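# Four arms unfold and latch a folding crate

## Task

The folding crate starts collapsed flat on the floor; erect it so that each of its four walls stands upright and each of its four corner latches is engaged.

## Robot and tools

Robots: four identical i2rt Big YAM arms named arm1, arm2, arm3 and arm4. Each has six revolute joints, a two-finger gripper and a wrist camera riding on top of the hand. Reach is roughly 1.0 m from the joint1 axis. Fixed room cameras: cam_high and cam_low. Wrist cameras: arm1_cam_wrist to arm4_cam_wrist.

Frame: one scene frame for everything, metres, origin on the floor, +z up. Arm feet (base_link, each facing its own +x): arm1 (-0.344, +0.564, 0.400) quat_wxyz (+0.769, -0.004, +0.000, -0.639); arm2 (-0.347, -0.575, 0.384) (+0.754, 0, 0, +0.657); arm3 (+0.320, +0.573, 0.372) (+0.627, +0.001, -0.001, -0.779); arm4 (+0.356, -0.566, 0.334) (+0.630, 0, 0, +0.777). The reported hand is the point midway between the finger pads, about 1 cm short of the tips; the fingers extend along the hand's +z and open along its y. hand_target is where the hand would be at the joint targets currently held.

move: arguments arm1..arm4 (each optional) plus cameras. An arm you omit receives nothing new. Each arm's object may contain:
- joints: absolute targets by name. joint1_rad -2.879..2.879 (yaw about the foot, positive counter-clockwise seen from above, 0 = along the foot's +x); joint2_rad 0..3.141 (shoulder; 0 = upper arm pointing back and level, increasing lifts it up then forward); joint3_rad 0..3.019 (elbow; 0 = folded shut, increasing opens); joint4_rad -1.692..1.57 (hand pitch, positive tips fingers up); joint5_rad -1.57..1.57 (sideways swing, positive to the arm's right); joint6_rad -2.094..2.094 (roll, positive clockwise seen from behind the hand); gripper_m 0..0.093 (fingertip gap in metres). Tolerances for done: ±0.045, 0.14, 0.09, 0.055, 0.03, 0.035 rad and ±0.003 m.
- target: one list of 7 numbers [x, y, z, qw, qx, qy, qz], an absolute hand pose in the scene frame (metres, unit quaternion), same layout as the printed hand line. The hand travels a straight line from its hand_target toward it. When target is given, joints may only carry gripper_m.
- speed: top speed of that straight path, 0.002..0.5 m/s (default 0.25); rotation capped at twice the value in rad/s. Only allowed with target.
Example arm part: {"target": [x, y, z, qw, qx, qy, qz], "speed": 0.25, "joints": {"gripper_m": 0.05}}.
All motions in one call start together; all hand paths finish together, paced by the slowest. A path lasts 0.5 to 10 s and is cut off at 10 s. Each control step the controller clips the commanded pose to within 100 mm and 20 degrees of the measured hand, then solves damped IK, favouring position. Expect misses of a centimetre or more, overshoot of speed near full stretch, and wide swings when moving by joints. Paths ignore obstacles and other arms. Unknown keys make a call invalid; out-of-range values get it refused, and a refusal cancels the remaining move, wait and finished_scene calls in that reply.
cameras: list of names, ["all"], or []; if omitted, an empty call shows all, an action shows none.

Results: per-arm state (joint_positions, hand, hand_target, Joint velocities in rad/s and m/s, joint torques in N m for the six arm joints, positive toward larger angle, joints 3 and 4 wrapping at ±28), a pictures line giving image order, and a move line such as "move: arm1 done; arm2 time_out". Arms not named are listed under "as last shown" with statuses "not commanded". Status words: done; off_target (stopped short, may still push); time_out (the arm re-targets each joint near where it stands and keeps pushing; on_its_own lists those still moving, "held at" is the target not the reading); not_followed, with "joint command not followed" or "pose unreachable" meaning a self/arm-collision check withheld the command (the gripper still moves); limit_stop_at_motor_heat after a heat fault. To relieve a push, command the joint its current reading. An empty move call prints full state, images and the scene number.

Gripper: closed on nothing reads 0.000-0.003. Gripping a rigid part at full force reads up to 0.005 below its width (some grippers up to 0.002 above). Target about 0.005 below the first-contact reading for a firm grip; release by commanding well above the reading. Force is roughly 50-64 N per pad.

wait: seconds 0..10, optional cameras; commands nothing new. zoom_image: camera name and region [x0, y0, x1, y1] in pixels of that camera's latest image (672x504; region at most 504 by 504); only cameras from the newest images. read_manual: section "licences", text only. finished_scene: scene = the current scene number; irreversible; the crate must stay set up without help.

Avoid: hard contact between arms (gripping another arm's fingers counts), and note the clearance check lets fingers, housings and cameras meet. Arms do not yield on contact and keep pushing; sustained pushing, stretched postures or held loads heat motors, giving MOTOR HOT then an OVER-TEMPERATURE FAULT where the arm goes limp for 30-60 s. Do not slam into fixed or heavy objects, drop parts from height, or release moving parts. The scene keeps running while you compose replies, holding the last command.

Each tool is called after "Call:" by a JSON object that holds its "op" and its "data", one argument or row to a line.

## Session

Call:
{"op": "move", "data": {
  "cameras": ["cam_high","cam_low"]
}}

Call:
{"op": "zoom_image", "data": {
  "camera": "cam_high",
  "region": [220, 220, 430, 430]
}}

Call:
{"op": "zoom_image", "data": {
  "camera": "cam_low",
  "region": [210, 220, 480, 380]
}}

Scene clock: 0.00 s.
Joint torques (N m): no reading
Motor temperatures (°C): arm1=[27 28 28 26 23 23 25] | arm2=[23 24 24 24 28 26 24] | arm3=[26 24 26 24 26 23 27] | arm4=[24 26 26 29 26 25 26]
Heat: arm1: hottest joint2_rad 28 °C; arm2: hottest joint5_rad 28 °C; arm3: hottest gripper 27 °C; arm4: hottest joint4_rad 29 °C.
Joint velocities: within noise
arm1.joint_positions: joint1_rad=+0.789 joint2_rad=+0.425 joint3_rad=+1.402 joint4_rad=-1.276 joint5_rad=+0.217 joint6_rad=-0.687 gripper_m=+0.09396
arm1.joint_status: not commanded
arm1.hand: x=-0.2365 y=+0.4511 z=+0.9932 quat_wxyz=(-0.418, -0.026, -0.802, +0.426) (m; scene frame)
arm1.hand_target: x=-0.2404 y=+0.4538 z=+1.0017 quat_wxyz=(-0.426, -0.027, -0.795, +0.430) (m; scene frame)
arm1.hand_status: not commanded
arm2.joint_positions: joint1_rad=-0.187 joint2_rad=+0.448 joint3_rad=+1.696 joint4_rad=-1.263 joint5_rad=+0.249 joint6_rad=-0.242 gripper_m=+0.09396
arm2.joint_status: not commanded
arm2.hand: x=-0.2825 y=-0.5188 z=+1.0983 quat_wxyz=(-0.653, +0.415, -0.579, -0.258) (m; scene frame)
arm2.hand_target: x=-0.2830 y=-0.5203 z=+1.1047 quat_wxyz=(-0.657, +0.411, -0.575, -0.261) (m; scene frame)
arm2.hand_status: not commanded
arm3.joint_positions: joint1_rad=+0.868 joint2_rad=+0.482 joint3_rad=+1.633 joint4_rad=-1.455 joint5_rad=+0.267 joint6_rad=-0.464 gripper_m=+0.09396
arm3.joint_status: not commanded
arm3.hand: x=+0.3451 y=+0.4623 z=+1.0140 quat_wxyz=(-0.385, -0.257, -0.760, +0.456) (m; scene frame)
arm3.hand_target: x=+0.3424 y=+0.4658 z=+1.0199 quat_wxyz=(-0.391, -0.257, -0.755, +0.460) (m; scene frame)
arm3.hand_status: not commanded
arm4.joint_positions: joint1_rad=-0.127 joint2_rad=+0.568 joint3_rad=+1.615 joint4_rad=-1.161 joint5_rad=+0.181 joint6_rad=-0.762 gripper_m=+0.09396
arm4.joint_status: not commanded
arm4.hand: x=+0.3738 y=-0.3903 z=+1.0285 quat_wxyz=(-0.627, +0.673, -0.321, -0.224) (m; scene frame)
arm4.hand_target: x=+0.3742 y=-0.3960 z=+1.0355 quat_wxyz=(-0.633, +0.667, -0.319, -0.228) (m; scene frame)
arm4.hand_status: not commanded
pictures: cam_high, cam_low

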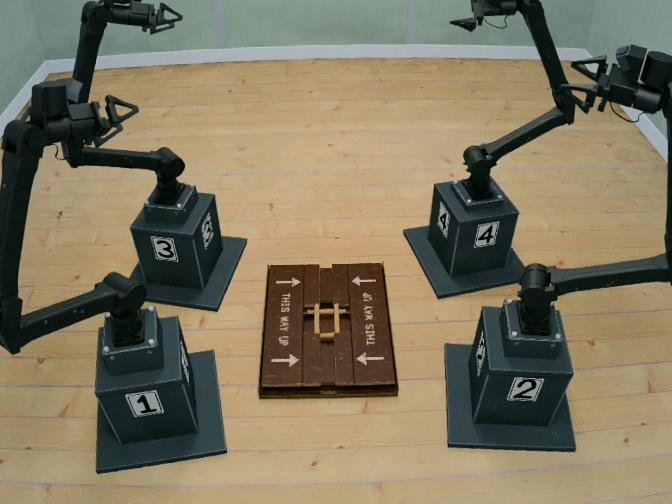

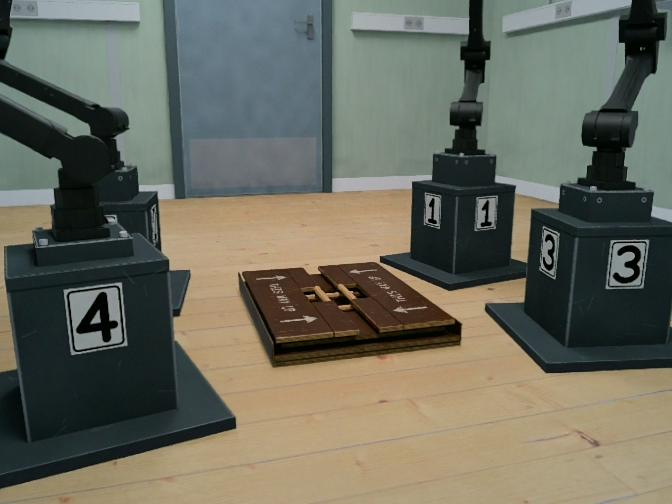

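Scaled by 2.400 from the camera's 672x504 image, which has a finer 960x720 frame.

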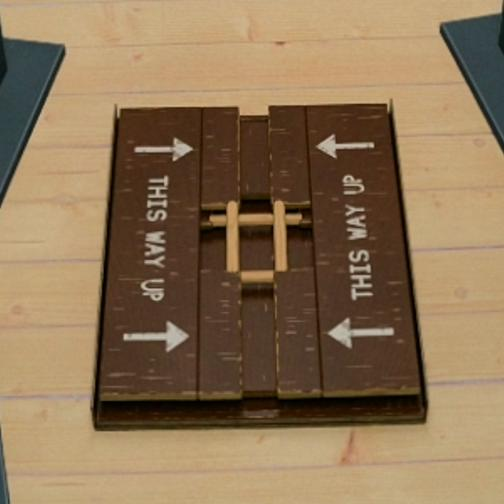

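Scaled by 1.867 from the camera's 672x504 image, which has a finer 960x720 frame.

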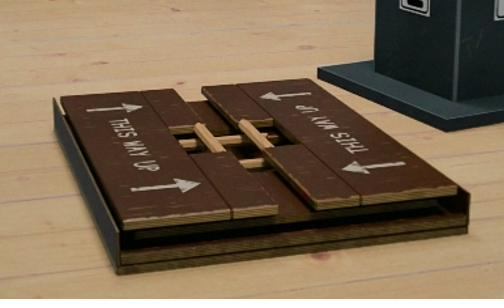

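Call:
{"op": "move", "data": {
  "arm3": {"joints":{"joint1_rad":-0.37,"joint2_rad":1.2,"joint3_rad":1.2,"joint4_rad":-0.94,"joint5_rad":0.0,"joint6_rad":0.964,"gripper_m":0.045}}
}}

Call:
{"op": "move", "data": {
  "arm3": {"joints":{"joint1_rad":-0.37,"joint2_rad":2.3,"joint3_rad":1.65,"joint4_rad":-0.94,"joint5_rad":0.0,"joint6_rad":0.964}}
}}

Call:
{"op": "move", "data": {
  "arm3": {"target":[-0.037,0.022,0.13,0,1,0,0],"speed":0.25},
  "cameras": ["arm3_cam_wrist","cam_high"]
}}

Scene clock: 5.73 s.
Joint torques (N m): arm1=[-1.03 5.25 7.04 2.41 0.16 0.15] | arm2=[-0.09 8 4.63 1.74 0.02 -0.01] | arm3=[-1.61 -9.47 8.62 2.07 0.07 0.13] | arm4=[1.73 4.95 7.92 2 -0.1 0.17]
Motor temperatures (°C): arm1=[27 28 28 26 23 23 25] | arm2=[23 24 24 25 28 26 24] | arm3=[26 24 26 24 26 23 27] | arm4=[24 26 26 29 26 25 26]
Heat: arm1: hottest joint2_rad 28 °C; arm2: hottest joint5_rad 28 °C; arm3: hottest gripper 27 °C; arm4: hottest joint4_rad 29 °C.
move: arm3 done
Joint velocities: within noise
arm1, arm2, arm4: as last shown
arm3.joint_positions: joint1_rad=-0.363 joint2_rad=+1.219 joint3_rad=+1.194 joint4_rad=-0.955 joint5_rad=+0.002 joint6_rad=+0.964 gripper_m=+0.04513
arm3.joint_status: all done
arm3.hand: x=+0.0590 y=+0.1763 z=+0.6649 quat_wxyz=(-0.241, -0.957, -0.013, +0.162) (m; scene frame)
arm3.hand_target: x=+0.0532 y=+0.1762 z=+0.6730 quat_wxyz=(-0.253, -0.953, -0.003, +0.168) (m; scene frame)
arm3.hand_status: not commanded
pictures: none

Scene clock: 7.40 s.
Joint torques (N m): arm1=[0.21 4.95 6.9 2.44 0.16 0.11] | arm2=[-0.03 8 4.63 1.77 0.01 -0.01] | arm3=[-1.44 -19.31 7.5 0.25 0.12 0.08] | arm4=[1.73 4.95 7.92 1.99 -0.09 0.17]
Motor temperatures (°C): arm1=[27 28 28 26 23 23 25] | arm2=[23 24 24 25 28 26 24] | arm3=[26 24 27 24 26 23 27] | arm4=[24 26 26 29 26 25 26]
Heat: arm1: hottest joint2_rad 28 °C; arm2: hottest joint5_rad 28 °C; arm3: hottest joint3_rad 27 °C; arm4: hottest joint4_rad 29 °C.
move: arm3 done
Joint velocities: within noise
arm1, arm2, arm4: as last shown
arm3.joint_positions: joint1_rad=-0.368 joint2_rad=+2.300 joint3_rad=+1.622 joint4_rad=-0.939 joint5_rad=+0.002 joint6_rad=+0.955 gripper_m=+0.04513
arm3.joint_status: all done
arm3.hand: x=-0.0166 y=+0.0640 z=+0.2508 quat_wxyz=(+0.019, -1.000, -0.016, -0.014) (m; scene frame)
arm3.hand_target: x=-0.0270 y=+0.0552 z=+0.2590 quat_wxyz=(+0.008, -1.000, -0.013, -0.007) (m; scene frame)
arm3.hand_status: not commanded
pictures: none

Scene clock: 8.93 s.
Joint torques (N m): arm1=[-0.32 4.72 7.12 2.44 0.18 0.14] | arm2=[-0.09 8 4.63 1.77 0.01 -0.01] | arm3=[0.26 -18.9 7.86 0.28 0.24 0.16] | arm4=[1.73 4.95 7.92 2 -0.09 0.17]
Motor temperatures (°C): arm1=[27 28 28 26 23 23 25] | arm2=[23 24 24 25 28 26 24] | arm3=[26 24 27 24 26 23 27] | arm4=[24 26 27 29 26 25 26]
Heat: arm1: hottest joint2_rad 28 °C; arm2: hottest joint5_rad 28 °C; arm3: hottest joint3_rad 27 °C; arm4: hottest joint4_rad 29 °C.
move: arm3 off_target
Joint velocities: within noise
arm1, arm2, arm4: as last shown
arm3.joint_positions: joint1_rad=-0.368 joint2_rad=+2.565 joint3_rad=+1.788 joint4_rad=-0.808 joint5_rad=+0.002 joint6_rad=+0.987 gripper_m=+0.04513
arm3.joint_status: not commanded
arm3.hand: x=-0.0349 y=+0.0358 z=+0.1344 quat_wxyz=(+0.007, -1.000, +0.000, -0.005) (m; scene frame)
arm3.hand_target: x=-0.0363 y=+0.0235 z=+0.1296 quat_wxyz=(+0.000, -1.000, +0.000, +0.000) (m; scene frame)
arm3.hand_status: off_target (0.015 m and 0.9 deg from the pose sent, 0.130 m and 3.3 deg at the start)
pictures: arm3_cam_wrist, cam_high

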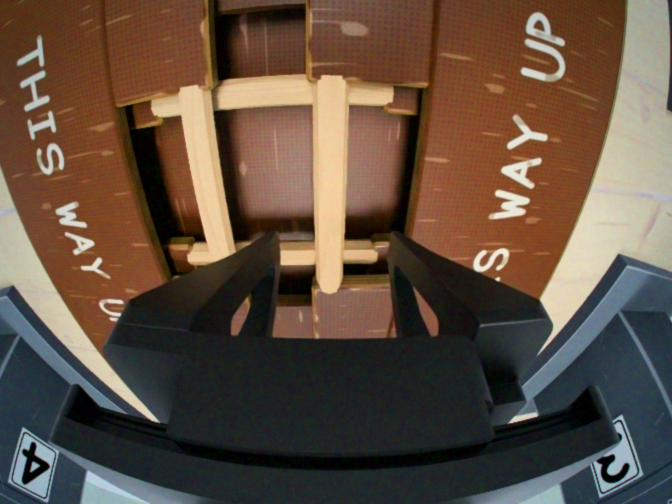

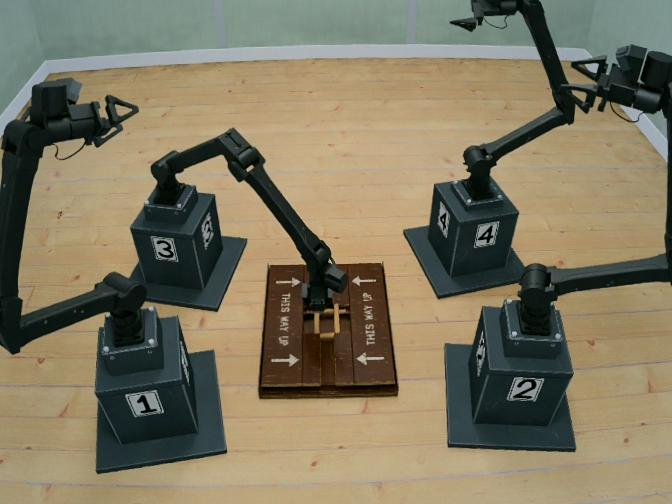

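Call:
{"op": "move", "data": {
  "arm3": {"target":[-0.037,0.019,0.044,0,1,0,0],"speed":0.1}
}}

Call:
{"op": "move", "data": {
  "arm3": {"joints":{"gripper_m":0.012}},
  "cameras": ["arm3_cam_wrist"]
}}

Scene clock: 12.20 s.
Joint torques (N m): arm1=[-0.21 5.36 7.05 2.47 0.16 0.13] | arm2=[-0.03 8 4.63 1.77 0.01 -0.01] | arm3=[0.15 -18.26 7.49 0.51 0.24 0.16] | arm4=[1.73 4.95 7.94 2 -0.1 0.17]
Motor temperatures (°C): arm1=[27 28 28 26 23 23 25] | arm2=[23 24 24 25 28 26 24] | arm3=[26 25 27 24 26 23 27] | arm4=[24 26 27 29 26 25 26]
Heat: arm1: hottest joint2_rad 28 °C; arm2: hottest joint5_rad 28 °C; arm3: hottest joint3_rad 27 °C; arm4: hottest joint4_rad 29 °C.
move: arm3 off_target
Joint velocities: within noise
arm1, arm2, arm4: as last shown
arm3.joint_positions: joint1_rad=-0.368 joint2_rad=+2.739 joint3_rad=+1.909 joint4_rad=-0.748 joint5_rad=+0.002 joint6_rad=+0.989 gripper_m=+0.04513
arm3.joint_status: not commanded
arm3.hand: x=-0.0391 y=+0.0291 z=+0.0571 quat_wxyz=(+0.004, -1.000, +0.001, -0.003) (m; scene frame)
arm3.hand_target: x=-0.0365 y=+0.0200 z=+0.0447 quat_wxyz=(-0.001, -1.000, +0.000, +0.001) (m; scene frame)
arm3.hand_status: off_target (0.017 m and 0.5 deg from the pose sent, 0.092 m and 0.9 deg at the start)
pictures: none

Scene clock: 12.83 s.
Joint torques (N m): arm1=[-0.44 5.13 6.84 2.45 0.17 0.13] | arm2=[-0.09 8 4.63 1.77 0.01 -0.01] | arm3=[0.67 -18.9 7.41 1.17 -0.08 0.16] | arm4=[1.73 4.95 7.94 2 -0.09 0.17]
Motor temperatures (°C): arm1=[27 28 28 26 23 23 25] | arm2=[23 24 24 25 28 26 24] | arm3=[26 25 27 24 26 23 27] | arm4=[24 26 27 29 26 25 26]
Heat: arm1: hottest joint2_rad 28 °C; arm2: hottest joint5_rad 28 °C; arm3: hottest joint3_rad 27 °C; arm4: hottest joint4_rad 29 °C.
move: arm3 off_target
Joint velocities: within noise
arm1, arm2, arm4: as last shown
arm3.joint_positions: joint1_rad=-0.370 joint2_rad=+2.740 joint3_rad=+1.909 joint4_rad=-0.764 joint5_rad=+0.019 joint6_rad=+0.995 gripper_m=+0.01679
arm3.joint_status: gripper_m off_target (ended at +0.01682, target +0.01200)
arm3.hand: x=-0.0399 y=+0.0350 z=+0.0562 quat_wxyz=(+0.015, -1.000, +0.005, +0.000) (m; scene frame)
arm3.hand_target: x=-0.0380 y=+0.0214 z=+0.0443 quat_wxyz=(+0.002, -1.000, +0.003, +0.004) (m; scene frame)
arm3.hand_status: not commanded
pictures: arm3_cam_wrist

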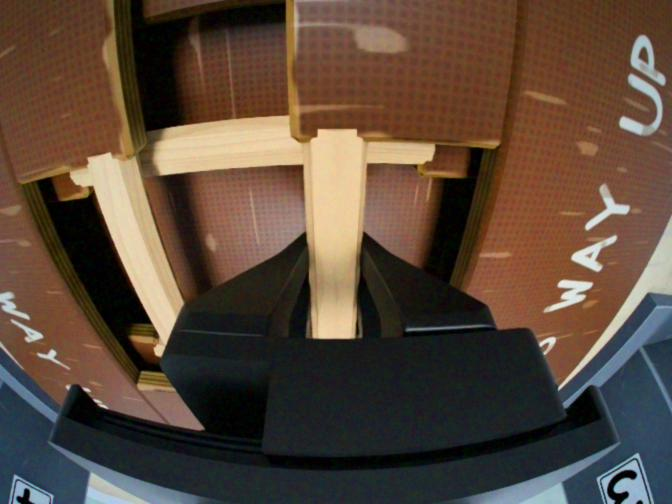

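Call:
{"op": "move", "data": {
  "arm3": {"target":[-0.04,0.05,0.125,0.174,0.985,0,0],"speed":0.1}
}}

Call:
{"op": "move", "data": {
  "arm3": {"target":[-0.04,0.103,0.19,0.383,0.924,0,0],"speed":0.12}
}}

Call:
{"op": "move", "data": {
  "arm3": {"target":[-0.04,0.17,0.227,0.55,0.835,0,0],"speed":0.12},
  "arm2": {"joints":{"joint1_rad":-0.39,"joint2_rad":1.2,"joint3_rad":1.2,"joint4_rad":-0.94,"joint5_rad":0.0,"joint6_rad":1.02,"gripper_m":0.045}}
}}

Call:
{"op": "move", "data": {
  "arm3": {"target":[-0.04,0.245,0.235,0.69,0.724,0,0],"speed":0.12},
  "arm2": {"joints":{"joint1_rad":-0.39,"joint2_rad":2.25,"joint3_rad":1.6,"joint4_rad":-0.94,"joint5_rad":0.0,"joint6_rad":1.02}},
  "cameras": ["cam_high","cam_low","arm2_cam_wrist"]
}}

Scene clock: 18.00 s.
Joint torques (N m): arm1=[-0.5 4.54 6.86 2.44 0.16 0.15] | arm2=[-0.09 8 4.63 1.77 0.01 -0.01] | arm3=[-1.55 -21.25 2.07 0.66 -0.29 -0.08] | arm4=[1.73 4.95 7.94 2 -0.09 0.17]
Motor temperatures (°C): arm1=[27 28 28 26 23 23 25] | arm2=[23 24 24 25 28 26 24] | arm3=[26 26 27 24 26 23 27] | arm4=[24 26 27 29 26 25 26]
Heat: arm1: hottest joint2_rad 28 °C; arm2: hottest joint5_rad 28 °C; arm3: hottest joint3_rad 27 °C; arm4: hottest joint4_rad 29 °C.
move: arm3 off_target
Joint velocities: within noise
arm1, arm2, arm4: as last shown
arm3.joint_positions: joint1_rad=-0.432 joint2_rad=+2.506 joint3_rad=+1.501 joint4_rad=-0.273 joint5_rad=-0.202 joint6_rad=+0.955 gripper_m=+0.01674
arm3.joint_status: not commanded
arm3.hand: x=-0.0392 y=+0.0405 z=+0.1148 quat_wxyz=(-0.176, -0.984, +0.001, +0.004) (m; scene frame)
arm3.hand_target: x=-0.0404 y=+0.0476 z=+0.1249 quat_wxyz=(-0.177, -0.984, +0.002, +0.001) (m; scene frame)
arm3.hand_status: off_target (0.014 m and 0.6 deg from the pose sent, 0.070 m and 21.8 deg at the start)
pictures: none

Scene clock: 20.47 s.
Joint torques (N m): arm1=[-0.38 4.6 7.09 2.43 0.12 0.13] | arm2=[-0.09 8 4.63 1.77 0.01 -0.01] | arm3=[-1.44 -17.85 0.66 1.09 -0.42 -0.13] | arm4=[1.67 4.95 7.94 2 -0.09 0.17]
Motor temperatures (°C): arm1=[27 28 28 26 23 23 25] | arm2=[23 24 24 25 27 26 24] | arm3=[26 26 27 24 26 23 27] | arm4=[24 26 27 29 26 25 26]
Heat: arm1: hottest joint2_rad 28 °C; arm2: hottest joint5_rad 27 °C; arm3: hottest joint3_rad 27 °C; arm4: hottest joint4_rad 29 °C.
move: arm3 off_target
Joint velocities: within noise
arm1, arm2, arm4: as last shown
arm3.joint_positions: joint1_rad=-0.558 joint2_rad=+2.329 joint3_rad=+1.128 joint4_rad=+0.264 joint5_rad=-0.524 joint6_rad=+0.954 gripper_m=+0.01674
arm3.joint_status: not commanded
arm3.hand: x=-0.0384 y=+0.0818 z=+0.1919 quat_wxyz=(-0.389, -0.921, -0.008, +0.003) (m; scene frame)
arm3.hand_target: x=-0.0342 y=+0.0986 z=+0.1898 quat_wxyz=(-0.382, -0.924, -0.003, -0.005) (m; scene frame)
arm3.hand_status: off_target (0.021 m and 1.2 deg from the pose sent, 0.098 m and 24.7 deg at the start)
pictures: none

Scene clock: 22.80 s.
Joint torques (N m): arm1=[0.44 4.54 6.86 2.51 0.14 0.13] | arm2=[-0.91 -11.46 10.56 1.54 -0.03 0.02] | arm3=[-2.73 -13.51 0.17 2.51 -0.2 -0.05] | arm4=[1.73 4.95 7.95 2 -0.09 0.17]
Motor temperatures (°C): arm1=[27 28 29 27 23 23 25] | arm2=[23 24 24 25 27 26 24] | arm3=[26 26 27 24 26 23 28] | arm4=[24 26 27 29 26 25 26]
Heat: arm1: hottest joint3_rad 29 °C; arm2: hottest joint5_rad 27 °C; arm3: hottest gripper 28 °C; arm4: hottest joint4_rad 29 °C.
move: arm2 done; arm3 off_target
Joint velocities: within noise
arm1.joint_positions: joint1_rad=+0.789 joint2_rad=+0.425 joint3_rad=+1.402 joint4_rad=-1.276 joint5_rad=+0.217 joint6_rad=-0.687 gripper_m=+0.09396
arm1.joint_status: not commanded
arm1.hand: x=-0.2365 y=+0.4511 z=+0.9932 quat_wxyz=(-0.418, -0.026, -0.802, +0.426) (m; scene frame)
arm1.hand_target: x=-0.2404 y=+0.4538 z=+1.0017 quat_wxyz=(-0.426, -0.027, -0.795, +0.430) (m; scene frame)
arm1.hand_status: not commanded
arm2.joint_positions: joint1_rad=-0.376 joint2_rad=+1.223 joint3_rad=+1.159 joint4_rad=-0.953 joint5_rad=-0.007 joint6_rad=+1.021 gripper_m=+0.04513
arm2.joint_status: all done
arm2.hand: x=-0.1180 y=-0.1667 z=+0.6585 quat_wxyz=(-0.136, +0.019, -0.962, -0.237) (m; scene frame)
arm2.hand_target: x=-0.1095 y=-0.1603 z=+0.6866 quat_wxyz=(-0.151, +0.011, -0.952, -0.265) (m; scene frame)
arm2.hand_status: not commanded
arm3.joint_positions: joint1_rad=-0.725 joint2_rad=+2.332 joint3_rad=+0.907 joint4_rad=+0.799 joint5_rad=-0.863 joint6_rad=+1.049 gripper_m=+0.01677
arm3.joint_status: not commanded
arm3.hand: x=-0.0377 y=+0.1492 z=+0.2406 quat_wxyz=(-0.557, -0.831, -0.017, -0.002) (m; scene frame)
arm3.hand_target: x=-0.0398 y=+0.1681 z=+0.2285 quat_wxyz=(-0.551, -0.834, +0.001, -0.002) (m; scene frame)
arm3.hand_status: off_target (0.025 m and 2.2 deg from the pose sent, 0.095 m and 21.0 deg at the start)
arm4.joint_positions: joint1_rad=-0.127 joint2_rad=+0.568 joint3_rad=+1.615 joint4_rad=-1.161 joint5_rad=+0.181 joint6_rad=-0.762 gripper_m=+0.09396
arm4.joint_status: not commanded
arm4.hand: x=+0.3738 y=-0.3903 z=+1.0285 quat_wxyz=(-0.627, +0.673, -0.321, -0.224) (m; scene frame)
arm4.hand_target: x=+0.3742 y=-0.3960 z=+1.0355 quat_wxyz=(-0.633, +0.667, -0.319, -0.228) (m; scene frame)
arm4.hand_status: not commanded
pictures: none

Scene clock: 25.00 s.
Joint torques (N m): arm1=[-0.03 4.84 7.12 2.48 0.16 0.13] | arm2=[-0.91 -25.76 7.3 0.23 0.19 -0.03] | arm3=[-5.83 -11.34 -0.64 2.8 -0.11 -0.09] | arm4=[1.73 4.95 7.94 2 -0.09 0.17]
Motor temperatures (°C): arm1=[27 28 29 27 23 23 25] | arm2=[23 24 24 25 27 26 24] | arm3=[26 26 27 24 26 23 28] | arm4=[24 26 27 29 26 25 26]
Heat: arm1: hottest joint3_rad 29 °C; arm2: hottest joint5_rad 27 °C; arm3: hottest gripper 28 °C; arm4: hottest joint4_rad 29 °C.
move: arm2 done; arm3 off_target
Joint velocities: within noise
arm1, arm4: as last shown
arm2.joint_positions: joint1_rad=-0.376 joint2_rad=+2.285 joint3_rad=+1.573 joint4_rad=-0.943 joint5_rad=-0.002 joint6_rad=+1.012 gripper_m=+0.04513
arm2.joint_status: all done
arm2.hand: x=-0.0575 y=-0.0611 z=+0.2602 quat_wxyz=(+0.022, +0.023, -0.999, +0.035) (m; scene frame)
arm2.hand_target: x=-0.0412 y=-0.0452 z=+0.2875 quat_wxyz=(+0.005, +0.019, -1.000, +0.009) (m; scene frame)
arm2.hand_status: not commanded
arm3.joint_positions: joint1_rad=-0.882 joint2_rad=+2.562 joint3_rad=+0.891 joint4_rad=+1.559 joint5_rad=-1.155 joint6_rad=+1.434 gripper_m=+0.01681
arm3.joint_status: not commanded
arm3.hand: x=-0.0350 y=+0.2130 z=+0.2549 quat_wxyz=(-0.691, -0.722, -0.033, -0.010) (m; scene frame)
arm3.hand_target: x=-0.0431 y=+0.2404 z=+0.2378 quat_wxyz=(-0.687, -0.727, -0.004, +0.000) (m; scene frame)
arm3.hand_status: off_target (0.038 m and 3.9 deg from the pose sent, 0.096 m and 19.7 deg at the start; a joint's target at an end of its range on 21 of 66 steps)
pictures: arm2_cam_wrist, cam_high, cam_low

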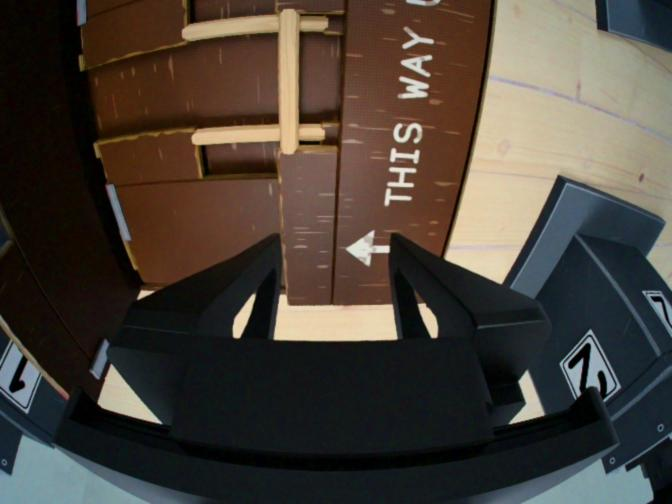

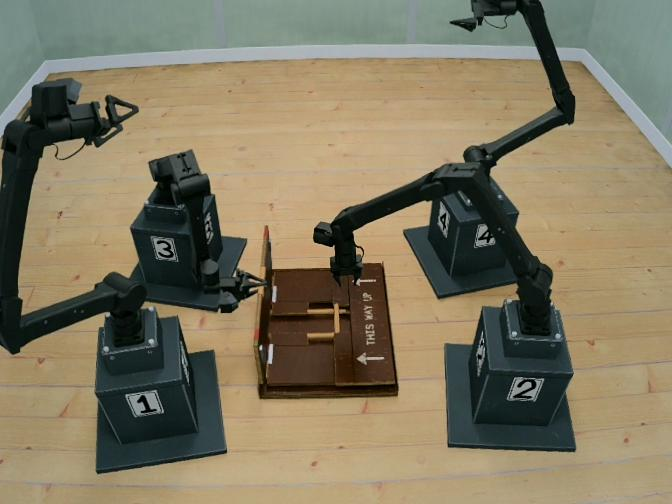

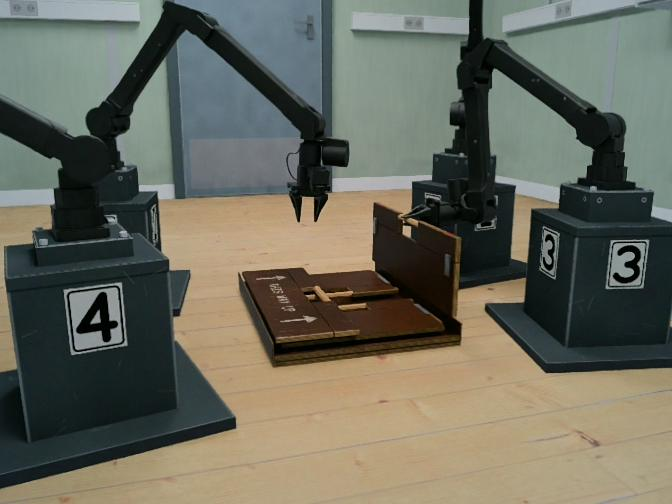

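Call:
{"op": "move", "data": {
  "arm2": {"target":[-0.033,-0.011,0.095,0,0,1,0],"speed":0.25},
  "cameras": ["arm2_cam_wrist"]
}}

Scene clock: 27.57 s.
Joint torques (N m): arm1=[0.38 4.54 6.79 2.39 0.12 0.16] | arm2=[0.5 -25.05 7.19 0.42 0.17 0.09] | arm3=[-5.66 -11.52 -0.8 2.69 -0.1 -0.07] | arm4=[1.73 4.95 7.94 1.99 -0.09 0.17]
Motor temperatures (°C): arm1=[27 28 29 27 23 23 25] | arm2=[23 25 24 25 27 26 24] | arm3=[26 26 27 24 26 23 28] | arm4=[24 26 27 29 26 25 26]
Heat: arm1: hottest joint3_rad 29 °C; arm2: hottest joint5_rad 27 °C; arm3: hottest gripper 28 °C; arm4: hottest joint4_rad 29 °C.
move: arm2 off_target
Joint velocities: within noise
arm1, arm3, arm4: as last shown
arm2.joint_positions: joint1_rad=-0.376 joint2_rad=+2.665 joint3_rad=+1.789 joint4_rad=-0.734 joint5_rad=-0.002 joint6_rad=+1.056 gripper_m=+0.04513
arm2.joint_status: not commanded
arm2.hand: x=-0.0403 y=-0.0307 z=+0.0872 quat_wxyz=(+0.010, +0.001, -1.000, +0.016) (m; scene frame)
arm2.hand_target: x=-0.0342 y=-0.0126 z=+0.0953 quat_wxyz=(+0.000, +0.000, -1.000, +0.000) (m; scene frame)
arm2.hand_status: off_target (0.022 m and 2.2 deg from the pose sent, 0.174 m and 5.4 deg at the start)
pictures: arm2_cam_wrist

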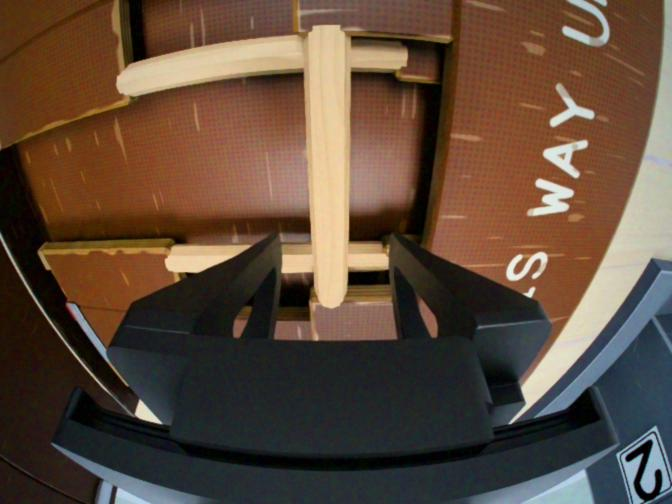

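Call:
{"op": "move", "data": {
  "arm2": {"target":[-0.033,-0.011,0.045,0,0,1,0],"speed":0.1}
}}

Call:
{"op": "move", "data": {
  "arm2": {"joints":{"gripper_m":0.012}},
  "cameras": ["arm2_cam_wrist"]
}}

Scene clock: 29.77 s.
Joint torques (N m): arm1=[0.56 4.72 6.94 2.43 0.14 0.11] | arm2=[0.44 -25 6.78 0.55 0.17 0.06] | arm3=[-5.66 -11.52 -0.7 2.63 -0.06 -0.06] | arm4=[1.73 4.95 7.94 2 -0.09 0.17]
Motor temperatures (°C): arm1=[27 28 29 27 23 23 25] | arm2=[23 25 24 25 27 26 24] | arm3=[26 26 27 24 26 23 28] | arm4=[24 26 28 29 26 25 26]
Heat: arm1: hottest joint3_rad 29 °C; arm2: hottest joint5_rad 27 °C; arm3: hottest gripper 28 °C; arm4: hottest joint4_rad 29 °C.
move: arm2 off_target
Joint velocities: within noise
arm1, arm3, arm4: as last shown
arm2.joint_positions: joint1_rad=-0.376 joint2_rad=+2.776 joint3_rad=+1.871 joint4_rad=-0.705 joint5_rad=-0.002 joint6_rad=+1.056 gripper_m=+0.04513
arm2.joint_status: not commanded
arm2.hand: x=-0.0395 y=-0.0293 z=+0.0390 quat_wxyz=(+0.010, +0.001, -1.000, +0.016) (m; scene frame)
arm2.hand_target: x=-0.0332 y=-0.0111 z=+0.0456 quat_wxyz=(+0.000, +0.000, -1.000, -0.001) (m; scene frame)
arm2.hand_status: off_target (0.020 m and 2.2 deg from the pose sent, 0.047 m and 2.2 deg at the start)
pictures: none

Scene clock: 30.40 s.
Joint torques (N m): arm1=[-0.32 4.66 6.93 2.58 0.18 0.11] | arm2=[0.38 -25.05 6.72 0.46 0.13 0.07] | arm3=[-5.66 -11.46 -0.65 2.65 -0.12 -0.06] | arm4=[1.73 4.95 7.94 1.99 -0.09 0.17]
Motor temperatures (°C): arm1=[27 28 29 27 23 23 25] | arm2=[23 25 24 25 27 26 24] | arm3=[26 26 27 24 26 23 28] | arm4=[24 26 28 29 26 25 26]
Heat: arm1: hottest joint3_rad 29 °C; arm2: hottest joint5_rad 27 °C; arm3: hottest gripper 28 °C; arm4: hottest joint4_rad 29 °C.
move: arm2 off_target
Joint velocities: within noise
arm1, arm3, arm4: as last shown
arm2.joint_positions: joint1_rad=-0.375 joint2_rad=+2.776 joint3_rad=+1.872 joint4_rad=-0.702 joint5_rad=-0.001 joint6_rad=+1.056 gripper_m=+0.01690
arm2.joint_status: gripper_m off_target (ended at +0.01692, target +0.01200)
arm2.hand: x=-0.0393 y=-0.0276 z=+0.0393 quat_wxyz=(+0.008, +0.002, -1.000, +0.015) (m; scene frame)
arm2.hand_target: x=-0.0336 y=-0.0105 z=+0.0457 quat_wxyz=(-0.001, +0.001, -1.000, -0.001) (m; scene frame)
arm2.hand_status: not commanded
pictures: arm2_cam_wrist

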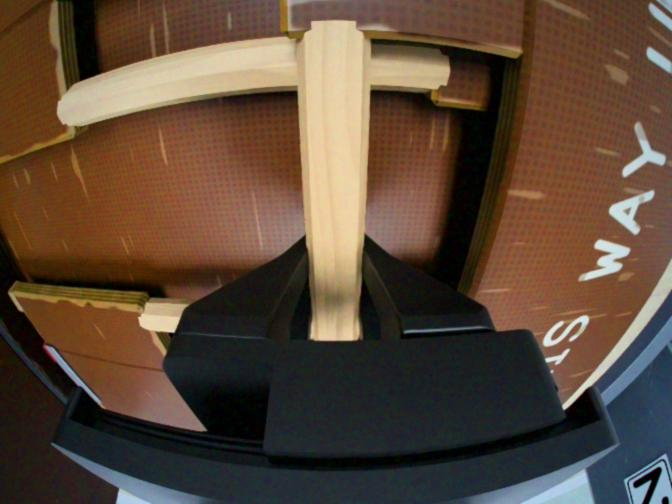

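Call:
{"op": "move", "data": {
  "arm2": {"target":[-0.036,-0.0405,0.115,0,0,0.985,0.174],"speed":0.12}
}}

Call:
{"op": "move", "data": {
  "arm2": {"target":[-0.036,-0.0905,0.184,0,0,0.924,0.383],"speed":0.12}
}}

Call:
{"op": "move", "data": {
  "arm2": {"target":[-0.036,-0.1625,0.229,0,0,0.829,0.559],"speed":0.12},
  "arm4": {"joints":{"joint1_rad":0.35,"joint2_rad":1.2,"joint3_rad":1.2,"joint4_rad":-0.94,"joint5_rad":0.0,"joint6_rad":0.56,"gripper_m":0.04}}
}}

Call:
{"op": "move", "data": {
  "arm2": {"target":[-0.036,-0.2355,0.239,0,0,0.725,0.688],"speed":0.12},
  "cameras": ["cam_low","cam_high"]
}}

Call:
{"op": "move", "data": {
  "arm4": {"joints":{"joint1_rad":0.35,"joint2_rad":2.15,"joint3_rad":1.63,"joint4_rad":-1.04,"joint5_rad":0.0,"joint6_rad":0.57}}
}}

Call:
{"op": "move", "data": {
  "arm4": {"target":[0.025,0.012,0.09,0,0.7071,-0.7071,0],"speed":0.25},
  "cameras": ["arm4_cam_wrist"]
}}

Scene clock: 35.23 s.
Joint torques (N m): arm1=[0.15 4.84 6.95 2.39 0.13 0.13] | arm2=[-1.14 -25.99 2.13 0.16 0.02 -0.13] | arm3=[-6.01 -11.46 -0.68 2.67 -0.11 -0.1] | arm4=[1.73 4.95 7.92 1.99 -0.09 0.17]
Motor temperatures (°C): arm1=[27 28 29 27 23 23 25] | arm2=[23 26 25 25 27 26 25] | arm3=[26 26 27 24 26 23 28] | arm4=[24 26 28 29 26 25 26]
Heat: arm1: hottest joint3_rad 29 °C; arm2: hottest joint5_rad 27 °C; arm3: hottest gripper 28 °C; arm4: hottest joint4_rad 29 °C.
move: arm2 off_target
Joint velocities: within noise
arm1, arm3, arm4: as last shown
arm2.joint_positions: joint1_rad=-0.430 joint2_rad=+2.542 joint3_rad=+1.450 joint4_rad=-0.171 joint5_rad=-0.190 joint6_rad=+1.032 gripper_m=+0.01686
arm2.joint_status: not commanded
arm2.hand: x=-0.0396 y=-0.0318 z=+0.1001 quat_wxyz=(-0.001, +0.002, -0.984, -0.179) (m; scene frame)
arm2.hand_target: x=-0.0349 y=-0.0386 z=+0.1145 quat_wxyz=(-0.002, -0.002, -0.984, -0.177) (m; scene frame)
arm2.hand_status: off_target (0.018 m and 0.6 deg from the pose sent, 0.077 m and 21.7 deg at the start)
pictures: none

Scene clock: 37.70 s.
Joint torques (N m): arm1=[-0.32 4.72 7.01 2.5 0.18 0.16] | arm2=[-2.08 -21.89 0.68 0.55 -0.05 -0.26] | arm3=[-5.19 -11.05 -0.69 2.58 -0.11 -0.1] | arm4=[1.67 4.95 7.94 2 -0.09 0.17]
Motor temperatures (°C): arm1=[27 28 29 27 23 23 25] | arm2=[23 26 24 25 27 26 25] | arm3=[26 26 27 24 26 23 28] | arm4=[24 26 28 29 26 25 26]
Heat: arm1: hottest joint3_rad 29 °C; arm2: hottest joint5_rad 27 °C; arm3: hottest gripper 28 °C; arm4: hottest joint4_rad 29 °C.
move: arm2 off_target
Joint velocities: within noise
arm1, arm3, arm4: as last shown
arm2.joint_positions: joint1_rad=-0.548 joint2_rad=+2.378 joint3_rad=+1.071 joint4_rad=+0.400 joint5_rad=-0.484 joint6_rad=+1.044 gripper_m=+0.01689
arm2.joint_status: not commanded
arm2.hand: x=-0.0407 y=-0.0727 z=+0.1793 quat_wxyz=(+0.006, +0.006, -0.921, -0.389) (m; scene frame)
arm2.hand_target: x=-0.0374 y=-0.0891 z=+0.1836 quat_wxyz=(+0.004, -0.001, -0.924, -0.381) (m; scene frame)
arm2.hand_status: off_target (0.019 m and 1.2 deg from the pose sent, 0.102 m and 24.4 deg at the start)
pictures: none

Scene clock: 40.13 s.
Joint torques (N m): arm1=[-0.03 4.6 6.99 2.43 0.13 0.13] | arm2=[-1.96 -16.56 0.58 2.24 -0.13 -0.16] | arm3=[-5.01 -11.63 -0.7 2.67 -0.1 -0.06] | arm4=[1.79 -8.23 12.52 1.51 -0.05 0.25]
Motor temperatures (°C): arm1=[27 28 29 27 23 23 25] | arm2=[23 26 24 25 27 26 25] | arm3=[26 26 27 24 26 23 28] | arm4=[24 26 28 29 26 25 26]
Heat: arm1: hottest joint3_rad 29 °C; arm2: hottest joint5_rad 27 °C; arm3: hottest gripper 28 °C; arm4: hottest joint4_rad 29 °C.
move: arm2 off_target; arm4 done
Joint velocities: within noise
arm1, arm3: as last shown
arm2.joint_positions: joint1_rad=-0.730 joint2_rad=+2.406 joint3_rad=+0.824 joint4_rad=+1.007 joint5_rad=-0.802 joint6_rad=+1.143 gripper_m=+0.01674
arm2.joint_status: not commanded
arm2.hand: x=-0.0401 y=-0.1513 z=+0.2307 quat_wxyz=(+0.008, +0.006, -0.830, -0.558) (m; scene frame)
arm2.hand_target: x=-0.0349 y=-0.1616 z=+0.2291 quat_wxyz=(-0.001, -0.002, -0.830, -0.558) (m; scene frame)
arm2.hand_status: off_target (0.012 m and 1.2 deg from the pose sent, 0.103 m and 22.2 deg at the start)
arm4.joint_positions: joint1_rad=+0.346 joint2_rad=+1.203 joint3_rad=+1.181 joint4_rad=-0.948 joint5_rad=+0.000 joint6_rad=+0.551 gripper_m=+0.04007
arm4.joint_status: all done
arm4.hand: x=+0.1089 y=-0.1652 z=+0.6295 quat_wxyz=(-0.068, +0.676, -0.675, -0.288) (m; scene frame)
arm4.hand_target: x=+0.1048 y=-0.1594 z=+0.6369 quat_wxyz=(-0.068, +0.668, -0.679, -0.297) (m; scene frame)
arm4.hand_status: not commanded
pictures: none

Scene clock: 42.07 s.
Joint torques (N m): arm1=[0.5 4.78 7.01 2.59 0.17 0.11] | arm2=[-8.18 -15.62 -2.59 3.17 -2.11 -0.41] | arm3=[-5.54 -11.28 -0.69 2.7 -0.07 -0.07] | arm4=[1.85 -8.23 12.52 1.5 -0.05 0.25]
Motor temperatures (°C): arm1=[27 28 29 26 23 23 25] | arm2=[23 26 24 25 28 26 25] | arm3=[26 26 27 24 26 23 28] | arm4=[24 26 28 29 26 25 26]
Heat: arm1: hottest joint3_rad 29 °C; arm2: hottest joint5_rad 28 °C; arm3: hottest gripper 28 °C; arm4: hottest joint4_rad 29 °C.
move: arm2 off_target
Joint velocities: within noise
arm1.joint_positions: joint1_rad=+0.789 joint2_rad=+0.425 joint3_rad=+1.402 joint4_rad=-1.276 joint5_rad=+0.217 joint6_rad=-0.687 gripper_m=+0.09396
arm1.joint_status: not commanded
arm1.hand: x=-0.2365 y=+0.4511 z=+0.9932 quat_wxyz=(-0.418, -0.026, -0.802, +0.426) (m; scene frame)
arm1.hand_target: x=-0.2404 y=+0.4538 z=+1.0017 quat_wxyz=(-0.426, -0.027, -0.795, +0.430) (m; scene frame)
arm1.hand_status: not commanded
arm2.joint_positions: joint1_rad=-0.842 joint2_rad=+2.587 joint3_rad=+0.835 joint4_rad=+1.503 joint5_rad=-1.033 joint6_rad=+1.361 gripper_m=+0.01669
arm2.joint_status: not commanded
arm2.hand: x=-0.0406 y=-0.1896 z=+0.2406 quat_wxyz=(+0.024, +0.024, -0.750, -0.661) (m; scene frame)
arm2.hand_target: x=-0.0324 y=-0.2283 z=+0.2402 quat_wxyz=(+0.006, +0.012, -0.748, -0.663) (m; scene frame)
arm2.hand_status: off_target (0.046 m and 5.8 deg from the pose sent, 0.085 m and 19.2 deg at the start; a joint's target at an end of its range on 24 of 58 steps)
arm3: as last shown
arm4.joint_positions: joint1_rad=+0.340 joint2_rad=+1.203 joint3_rad=+1.181 joint4_rad=-0.948 joint5_rad=+0.000 joint6_rad=+0.551 gripper_m=+0.04007
arm4.joint_status: not commanded
arm4.hand: x=+0.1114 y=-0.1637 z=+0.6295 quat_wxyz=(-0.069, +0.674, -0.677, -0.287) (m; scene frame)
arm4.hand_target: x=+0.1073 y=-0.1579 z=+0.6369 quat_wxyz=(-0.069, +0.666, -0.681, -0.297) (m; scene frame)
arm4.hand_status: not commanded
pictures: cam_high, cam_low

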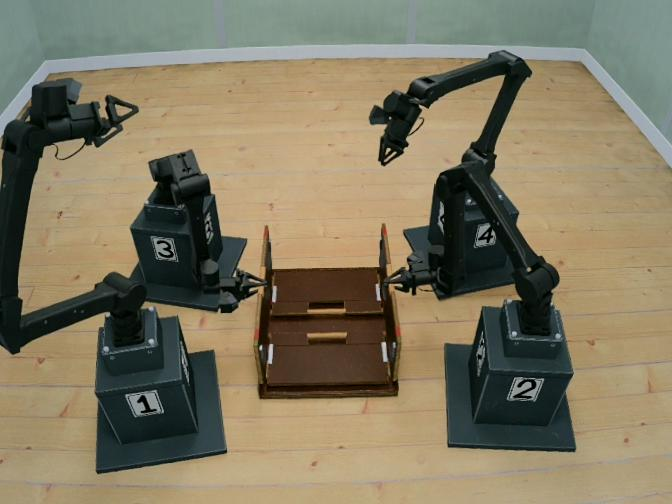

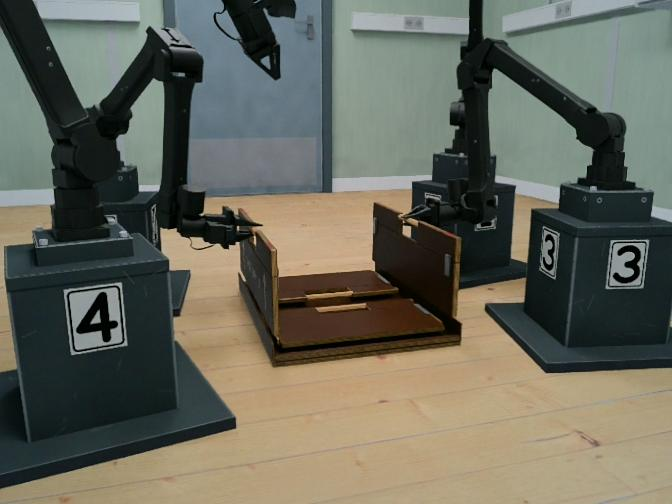

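Scene clock: 43.90 s.
Joint torques (N m): arm1=[-0.03 5.6 7.05 2.5 0.18 0.14] | arm2=[-8.18 -15.62 -2.61 3.17 -2.11 -0.41] | arm3=[-5.48 -11.4 -0.65 2.76 -0.08 -0.07] | arm4=[2.43 -20.42 10.88 -0.38 -0.06 0.28]
Motor temperatures (°C): arm1=[27 28 29 26 23 23 25] | arm2=[23 26 24 25 28 26 25] | arm3=[26 26 27 24 26 23 28] | arm4=[24 26 28 29 26 25 26]
Heat: arm1: hottest joint3_rad 29 °C; arm2: hottest joint5_rad 28 °C; arm3: hottest gripper 28 °C; arm4: hottest joint4_rad 29 °C.
move: arm4 done
Joint velocities: within noise
arm1, arm2: as last shown
arm3.joint_positions: joint1_rad=-0.882 joint2_rad=+2.562 joint3_rad=+0.891 joint4_rad=+1.559 joint5_rad=-1.155 joint6_rad=+1.434 gripper_m=+0.01681
arm3.joint_status: not commanded
arm3.hand: x=-0.0350 y=+0.2130 z=+0.2549 quat_wxyz=(-0.691, -0.722, -0.033, -0.010) (m; scene frame)
arm3.hand_target: x=-0.0431 y=+0.2404 z=+0.2378 quat_wxyz=(-0.687, -0.727, -0.004, +0.000) (m; scene frame)
arm3.hand_status: not commanded
arm4.joint_positions: joint1_rad=+0.341 joint2_rad=+2.147 joint3_rad=+1.601 joint4_rad=-1.034 joint5_rad=+0.000 joint6_rad=+0.545 gripper_m=+0.04007
arm4.joint_status: all done
arm4.hand: x=+0.0386 y=-0.0461 z=+0.2994 quat_wxyz=(+0.001, +0.708, -0.706, +0.004) (m; scene frame)
arm4.hand_target: x=+0.0282 y=-0.0399 z=+0.3066 quat_wxyz=(-0.001, +0.705, -0.709, -0.005) (m; scene frame)
arm4.hand_status: not commanded
pictures: none

Scene clock: 45.80 s.
Joint torques (N m): arm1=[-0.26 4.48 7.08 2.35 0.15 0.1] | arm2=[-8.18 -15.62 -2.61 3.15 -2.12 -0.41] | arm3=[-5.83 -11.58 -0.7 2.74 -0.1 -0.09] | arm4=[1.26 -22.42 10.24 -0.21 -0.07 -0.1]
Motor temperatures (°C): arm1=[27 28 29 26 23 23 25] | arm2=[24 26 24 25 28 26 25] | arm3=[26 26 27 24 26 23 28] | arm4=[24 26 28 29 26 25 26]
Heat: arm1: hottest joint3_rad 29 °C; arm2: hottest joint5_rad 28 °C; arm3: hottest gripper 28 °C; arm4: hottest joint4_rad 29 °C.
move: arm4 off_target
Joint velocities: within noise
arm1, arm2, arm3: as last shown
arm4.joint_positions: joint1_rad=+0.320 joint2_rad=+2.587 joint3_rad=+1.831 joint4_rad=-0.821 joint5_rad=+0.000 joint6_rad=+0.538 gripper_m=+0.04007
arm4.joint_status: not commanded
arm4.hand: x=+0.0263 y=+0.0010 z=+0.0967 quat_wxyz=(+0.001, +0.703, -0.711, +0.003) (m; scene frame)
arm4.hand_target: x=+0.0253 y=+0.0102 z=+0.0905 quat_wxyz=(+0.000, +0.707, -0.707, -0.002) (m; scene frame)
arm4.hand_status: off_target (0.013 m and 0.7 deg from the pose sent, 0.218 m and 0.5 deg at the start)
pictures: arm4_cam_wrist

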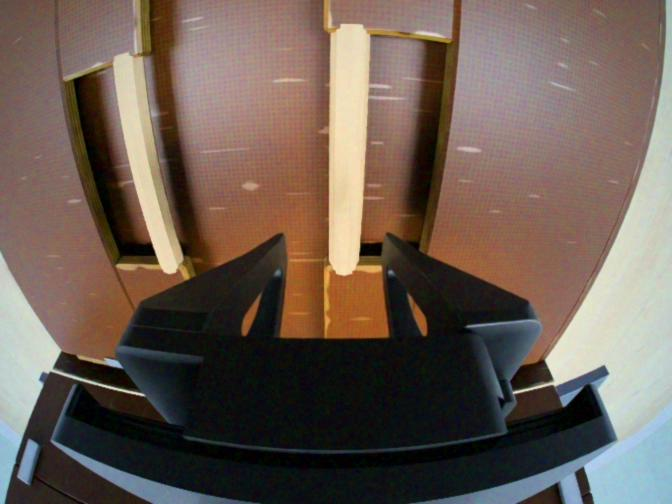

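Call:
{"op": "move", "data": {
  "arm4": {"target":[0.03,0.012,0.029,0,0.7071,-0.7071,0],"speed":0.1,"joints":{"gripper_m":0.036}}
}}

Call:
{"op": "move", "data": {
  "arm4": {"joints":{"gripper_m":0.012}},
  "cameras": ["arm4_cam_wrist"]
}}

Scene clock: 48.37 s.
Joint torques (N m): arm1=[0.21 4.31 6.9 2.41 0.17 0.08] | arm2=[-8.18 -15.62 -2.61 3.17 -2.12 -0.41] | arm3=[-5.48 -11.4 -0.72 2.61 -0.09 -0.11] | arm4=[1.14 -22.24 9.87 0.21 -0.05 -0.09]
Motor temperatures (°C): arm1=[27 28 29 26 23 23 25] | arm2=[24 26 24 25 29 26 25] | arm3=[26 26 27 24 26 23 28] | arm4=[24 26 28 29 26 25 26]
Heat: arm1: hottest joint3_rad 29 °C; arm2: hottest joint5_rad 29 °C; arm3: hottest gripper 28 °C; arm4: hottest joint4_rad 29 °C.
move: arm4 off_target
Joint velocities: within noise
arm1, arm2, arm3: as last shown
arm4.joint_positions: joint1_rad=+0.313 joint2_rad=+2.713 joint3_rad=+1.902 joint4_rad=-0.778 joint5_rad=+0.000 joint6_rad=+0.538 gripper_m=+0.03607
arm4.joint_status: all done
arm4.hand: x=+0.0312 y=+0.0004 z=+0.0358 quat_wxyz=(+0.002, +0.701, -0.713, +0.009) (m; scene frame)
arm4.hand_target: x=+0.0313 y=+0.0113 z=+0.0291 quat_wxyz=(+0.000, +0.704, -0.710, +0.000) (m; scene frame)
arm4.hand_status: off_target (0.014 m and 1.4 deg from the pose sent, 0.069 m and 0.7 deg at the start)
pictures: none

Scene clock: 49.10 s.
Joint torques (N m): arm1=[0.26 5.42 7.04 2.4 0.14 0.12] | arm2=[-8.18 -15.62 -2.61 3.15 -2.12 -0.41] | arm3=[-5.95 -11.63 -0.57 2.77 -0.06 -0.09] | arm4=[1.44 -22.3 9.74 0.25 -0.22 -0.09]
Motor temperatures (°C): arm1=[27 28 29 26 23 23 25] | arm2=[24 26 24 25 29 26 25] | arm3=[26 26 27 24 26 23 28] | arm4=[24 26 28 29 26 25 26]
Heat: arm1: hottest joint3_rad 29 °C; arm2: hottest joint5_rad 29 °C; arm3: hottest gripper 28 °C; arm4: hottest joint4_rad 29 °C.
move: arm4 off_target
Joint velocities: within noise
arm1, arm2, arm3: as last shown
arm4.joint_positions: joint1_rad=+0.312 joint2_rad=+2.713 joint3_rad=+1.900 joint4_rad=-0.779 joint5_rad=+0.011 joint6_rad=+0.538 gripper_m=+0.01689
arm4.joint_status: gripper_m off_target (ended at +0.01691, target +0.01200)
arm4.hand: x=+0.0343 y=+0.0008 z=+0.0354 quat_wxyz=(-0.003, +0.701, -0.713, +0.011) (m; scene frame)
arm4.hand_target: x=+0.0321 y=+0.0107 z=+0.0287 quat_wxyz=(-0.003, +0.705, -0.709, +0.002) (m; scene frame)
arm4.hand_status: not commanded
pictures: arm4_cam_wrist

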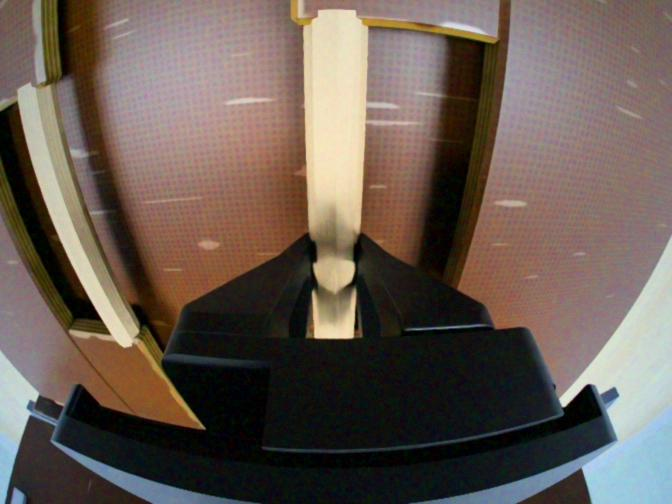

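Call:
{"op": "move", "data": {
  "arm4": {"target":[0.044,0.011,0.106,0.123,0.696,-0.696,-0.123],"speed":0.12}
}}

Call:
{"op": "move", "data": {
  "arm4": {"target":[0.095,0.01,0.177,0.271,0.653,-0.653,-0.271],"speed":0.12}
}}

Call:
{"op": "move", "data": {
  "arm4": {"target":[0.155,0.008,0.215,0.38,0.596,-0.596,-0.38],"speed":0.12},
  "cameras": ["cam_high"]
}}

Call:
{"op": "move", "data": {
  "arm4": {"target":[0.215,0.006,0.234,0.416,0.572,-0.572,-0.416],"speed":0.1},
  "arm1": {"joints":{"joint1_rad":0.25,"joint2_rad":1.2,"joint3_rad":1.2,"joint4_rad":-0.94,"joint5_rad":0.0,"joint6_rad":0.44,"gripper_m":0.036}},
  "cameras": ["cam_high","cam_low"]
}}

Scene clock: 54.63 s.
Joint torques (N m): arm1=[-0.03 4.37 6.95 2.48 0.14 0.18] | arm2=[-8.23 -15.62 -2.61 3.17 -2.12 -0.41] | arm3=[-5.48 -11.16 -0.83 2.62 -0.07 -0.09] | arm4=[1.03 -24.41 6.32 1.1 -1.12 -0.16]
Motor temperatures (°C): arm1=[27 28 30 26 23 23 25] | arm2=[24 26 24 25 29 26 25] | arm3=[26 26 27 24 26 23 28] | arm4=[24 27 29 29 26 25 26]
Heat: arm1: hottest joint3_rad 30 °C; arm2: hottest joint5_rad 29 °C; arm3: hottest gripper 28 °C; arm4: hottest joint3_rad 29 °C.
move: arm4 off_target
Joint velocities: within noise
arm1, arm2, arm3: as last shown
arm4.joint_positions: joint1_rad=+0.220 joint2_rad=+2.535 joint3_rad=+1.670 joint4_rad=-0.594 joint5_rad=-0.294 joint6_rad=+0.458 gripper_m=+0.01683
arm4.joint_status: not commanded
arm4.hand: x=+0.0424 y=+0.0013 z=+0.0955 quat_wxyz=(+0.119, +0.694, -0.703, -0.102) (m; scene frame)
arm4.hand_target: x=+0.0405 y=+0.0098 z=+0.1057 quat_wxyz=(+0.124, +0.698, -0.695, -0.122) (m; scene frame)
arm4.hand_status: off_target (0.014 m and 2.6 deg from the pose sent, 0.072 m and 21.2 deg at the start)
pictures: none

Scene clock: 57.07 s.
Joint torques (N m): arm1=[-0.26 4.37 7.01 2.51 0.15 0.12] | arm2=[-8.12 -15.62 -2.59 3.15 -2.12 -0.41] | arm3=[-5.77 -11.16 -0.61 2.71 -0.11 -0.09] | arm4=[0.32 -21.95 6.17 1.44 -1.16 -0.12]
Motor temperatures (°C): arm1=[27 28 30 26 23 23 25] | arm2=[24 26 24 25 30 26 25] | arm3=[26 26 27 24 26 23 28] | arm4=[24 27 29 29 27 25 27]
Heat: arm1: hottest joint3_rad 30 °C; arm2: hottest joint5_rad 30 °C; arm3: hottest gripper 28 °C; arm4: hottest joint3_rad 29 °C.
move: arm4 off_target
Joint velocities: within noise
arm1, arm2, arm3: as last shown
arm2.hand_target: x=-0.0324 y=-0.2282 z=+0.2402 quat_wxyz=(+0.006, +0.012, -0.748, -0.663) (m; scene frame)
arm4.joint_positions: joint1_rad=+0.053 joint2_rad=+2.392 joint3_rad=+1.475 joint4_rad=-0.451 joint5_rad=-0.744 joint6_rad=+0.341 gripper_m=+0.01673
arm4.joint_status: not commanded
arm4.hand: x=+0.0834 y=+0.0011 z=+0.1721 quat_wxyz=(+0.276, +0.655, -0.656, -0.252) (m; scene frame)
arm4.hand_target: x=+0.0907 y=+0.0092 z=+0.1768 quat_wxyz=(+0.274, +0.654, -0.651, -0.270) (m; scene frame)
arm4.hand_status: off_target (0.015 m and 2.3 deg from the pose sent, 0.097 m and 27.2 deg at the start)
pictures: none

Scene clock: 59.17 s.
Joint torques (N m): arm1=[-0.09 4.54 7.01 2.47 0.18 0.15] | arm2=[-8.18 -15.68 -2.59 3.15 -2.12 -0.41] | arm3=[-5.66 -11.63 -0.76 2.8 -0.1 -0.08] | arm4=[-0.26 -19.84 7.04 0.38 -0.85 -0.22]
Motor temperatures (°C): arm1=[27 28 30 26 23 23 25] | arm2=[24 26 24 25 30 26 25] | arm3=[26 26 27 24 26 23 28] | arm4=[24 27 29 29 27 25 27]
Heat: arm1: hottest joint3_rad 30 °C; arm2: hottest joint5_rad 30 °C; arm3: hottest gripper 28 °C; arm4: hottest joint3_rad 29 °C.
move: arm4 off_target
Joint velocities: within noise
arm1, arm2, arm3: as last shown
arm4.joint_positions: joint1_rad=-0.104 joint2_rad=+2.377 joint3_rad=+1.422 joint4_rad=-0.454 joint5_rad=-1.127 joint6_rad=+0.199 gripper_m=+0.01665
arm4.joint_status: not commanded
arm4.hand: x=+0.1393 y=+0.0009 z=+0.2195 quat_wxyz=(+0.389, +0.599, -0.594, -0.371) (m; scene frame)
arm4.hand_target: x=+0.1538 y=+0.0086 z=+0.2156 quat_wxyz=(+0.382, +0.595, -0.596, -0.380) (m; scene frame)
arm4.hand_status: off_target (0.018 m and 1.5 deg from the pose sent, 0.084 m and 21.3 deg at the start)
pictures: cam_high

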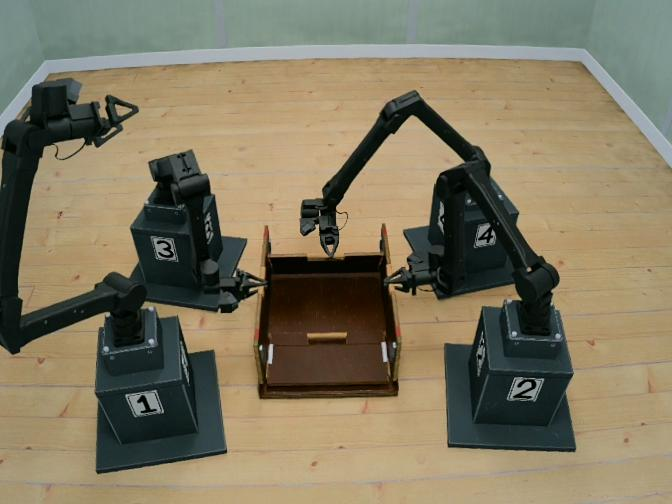

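Scene clock: 60.97 s.
Joint torques (N m): arm1=[-0.44 -10.23 9.84 2.39 0.12 0.14] | arm2=[-8.23 -15.62 -2.61 3.15 -2.12 -0.41] | arm3=[-5.48 -11.52 -0.69 2.65 -0.1 -0.1] | arm4=[-0.67 -19.6 7.76 -1.14 -0.14 -0.39]
Motor temperatures (°C): arm1=[27 28 30 26 23 23 25] | arm2=[24 26 24 25 30 26 25] | arm3=[26 26 26 24 26 23 28] | arm4=[24 27 29 29 27 25 27]
Heat: arm1: hottest joint3_rad 30 °C; arm2: hottest joint5_rad 30 °C; arm3: hottest gripper 28 °C; arm4: hottest joint3_rad 29 °C.
move: arm1 done; arm4 off_target
Joint velocities: within noise
arm1.joint_positions: joint1_rad=+0.263 joint2_rad=+1.209 joint3_rad=+1.189 joint4_rad=-0.954 joint5_rad=+0.000 joint6_rad=+0.437 gripper_m=+0.03607
arm1.joint_status: all done
arm1.hand: x=-0.1384 y=+0.1398 z=+0.6970 quat_wxyz=(-0.277, -0.671, -0.680, +0.103) (m; scene frame)
arm1.hand_target: x=-0.1375 y=+0.1339 z=+0.7040 quat_wxyz=(-0.288, -0.674, -0.672, +0.105) (m; scene frame)
arm1.hand_status: not commanded
arm2.joint_positions: joint1_rad=-0.842 joint2_rad=+2.587 joint3_rad=+0.835 joint4_rad=+1.503 joint5_rad=-1.033 joint6_rad=+1.361 gripper_m=+0.01669
arm2.joint_status: not commanded
arm2.hand: x=-0.0406 y=-0.1896 z=+0.2406 quat_wxyz=(+0.024, +0.024, -0.750, -0.661) (m; scene frame)
arm2.hand_target: x=-0.0324 y=-0.2282 z=+0.2402 quat_wxyz=(+0.006, +0.012, -0.748, -0.663) (m; scene frame)
arm2.hand_status: not commanded
arm3: as last shown
arm4.joint_positions: joint1_rad=-0.217 joint2_rad=+2.400 joint3_rad=+1.477 joint4_rad=-0.750 joint5_rad=-1.282 joint6_rad=-0.099 gripper_m=+0.01666
arm4.joint_status: not commanded
arm4.hand: x=+0.1950 y=+0.0001 z=+0.2433 quat_wxyz=(+0.429, +0.570, -0.563, -0.417) (m; scene frame)
arm4.hand_target: x=+0.2135 y=+0.0072 z=+0.2357 quat_wxyz=(+0.416, +0.571, -0.568, -0.421) (m; scene frame)
arm4.hand_status: off_target (0.023 m and 1.9 deg from the pose sent, 0.077 m and 7.3 deg at the start)
pictures: cam_high, cam_low

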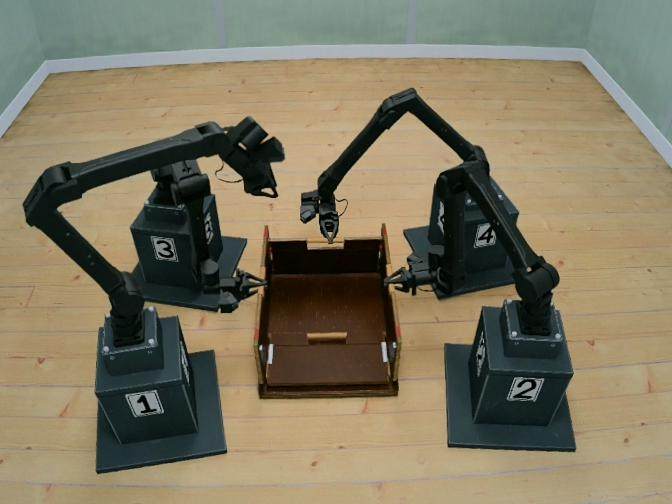

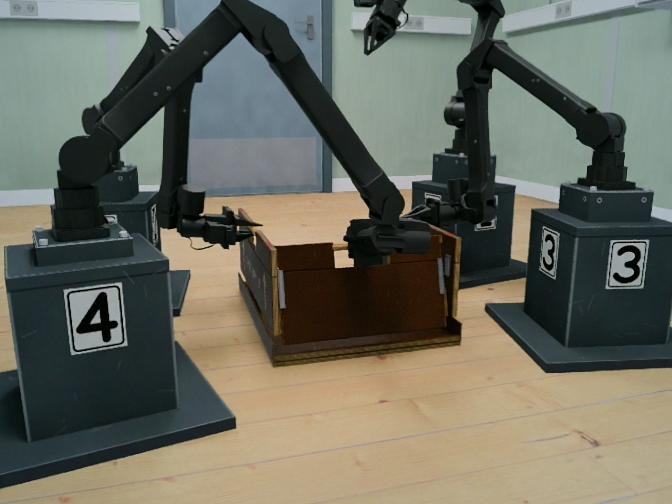

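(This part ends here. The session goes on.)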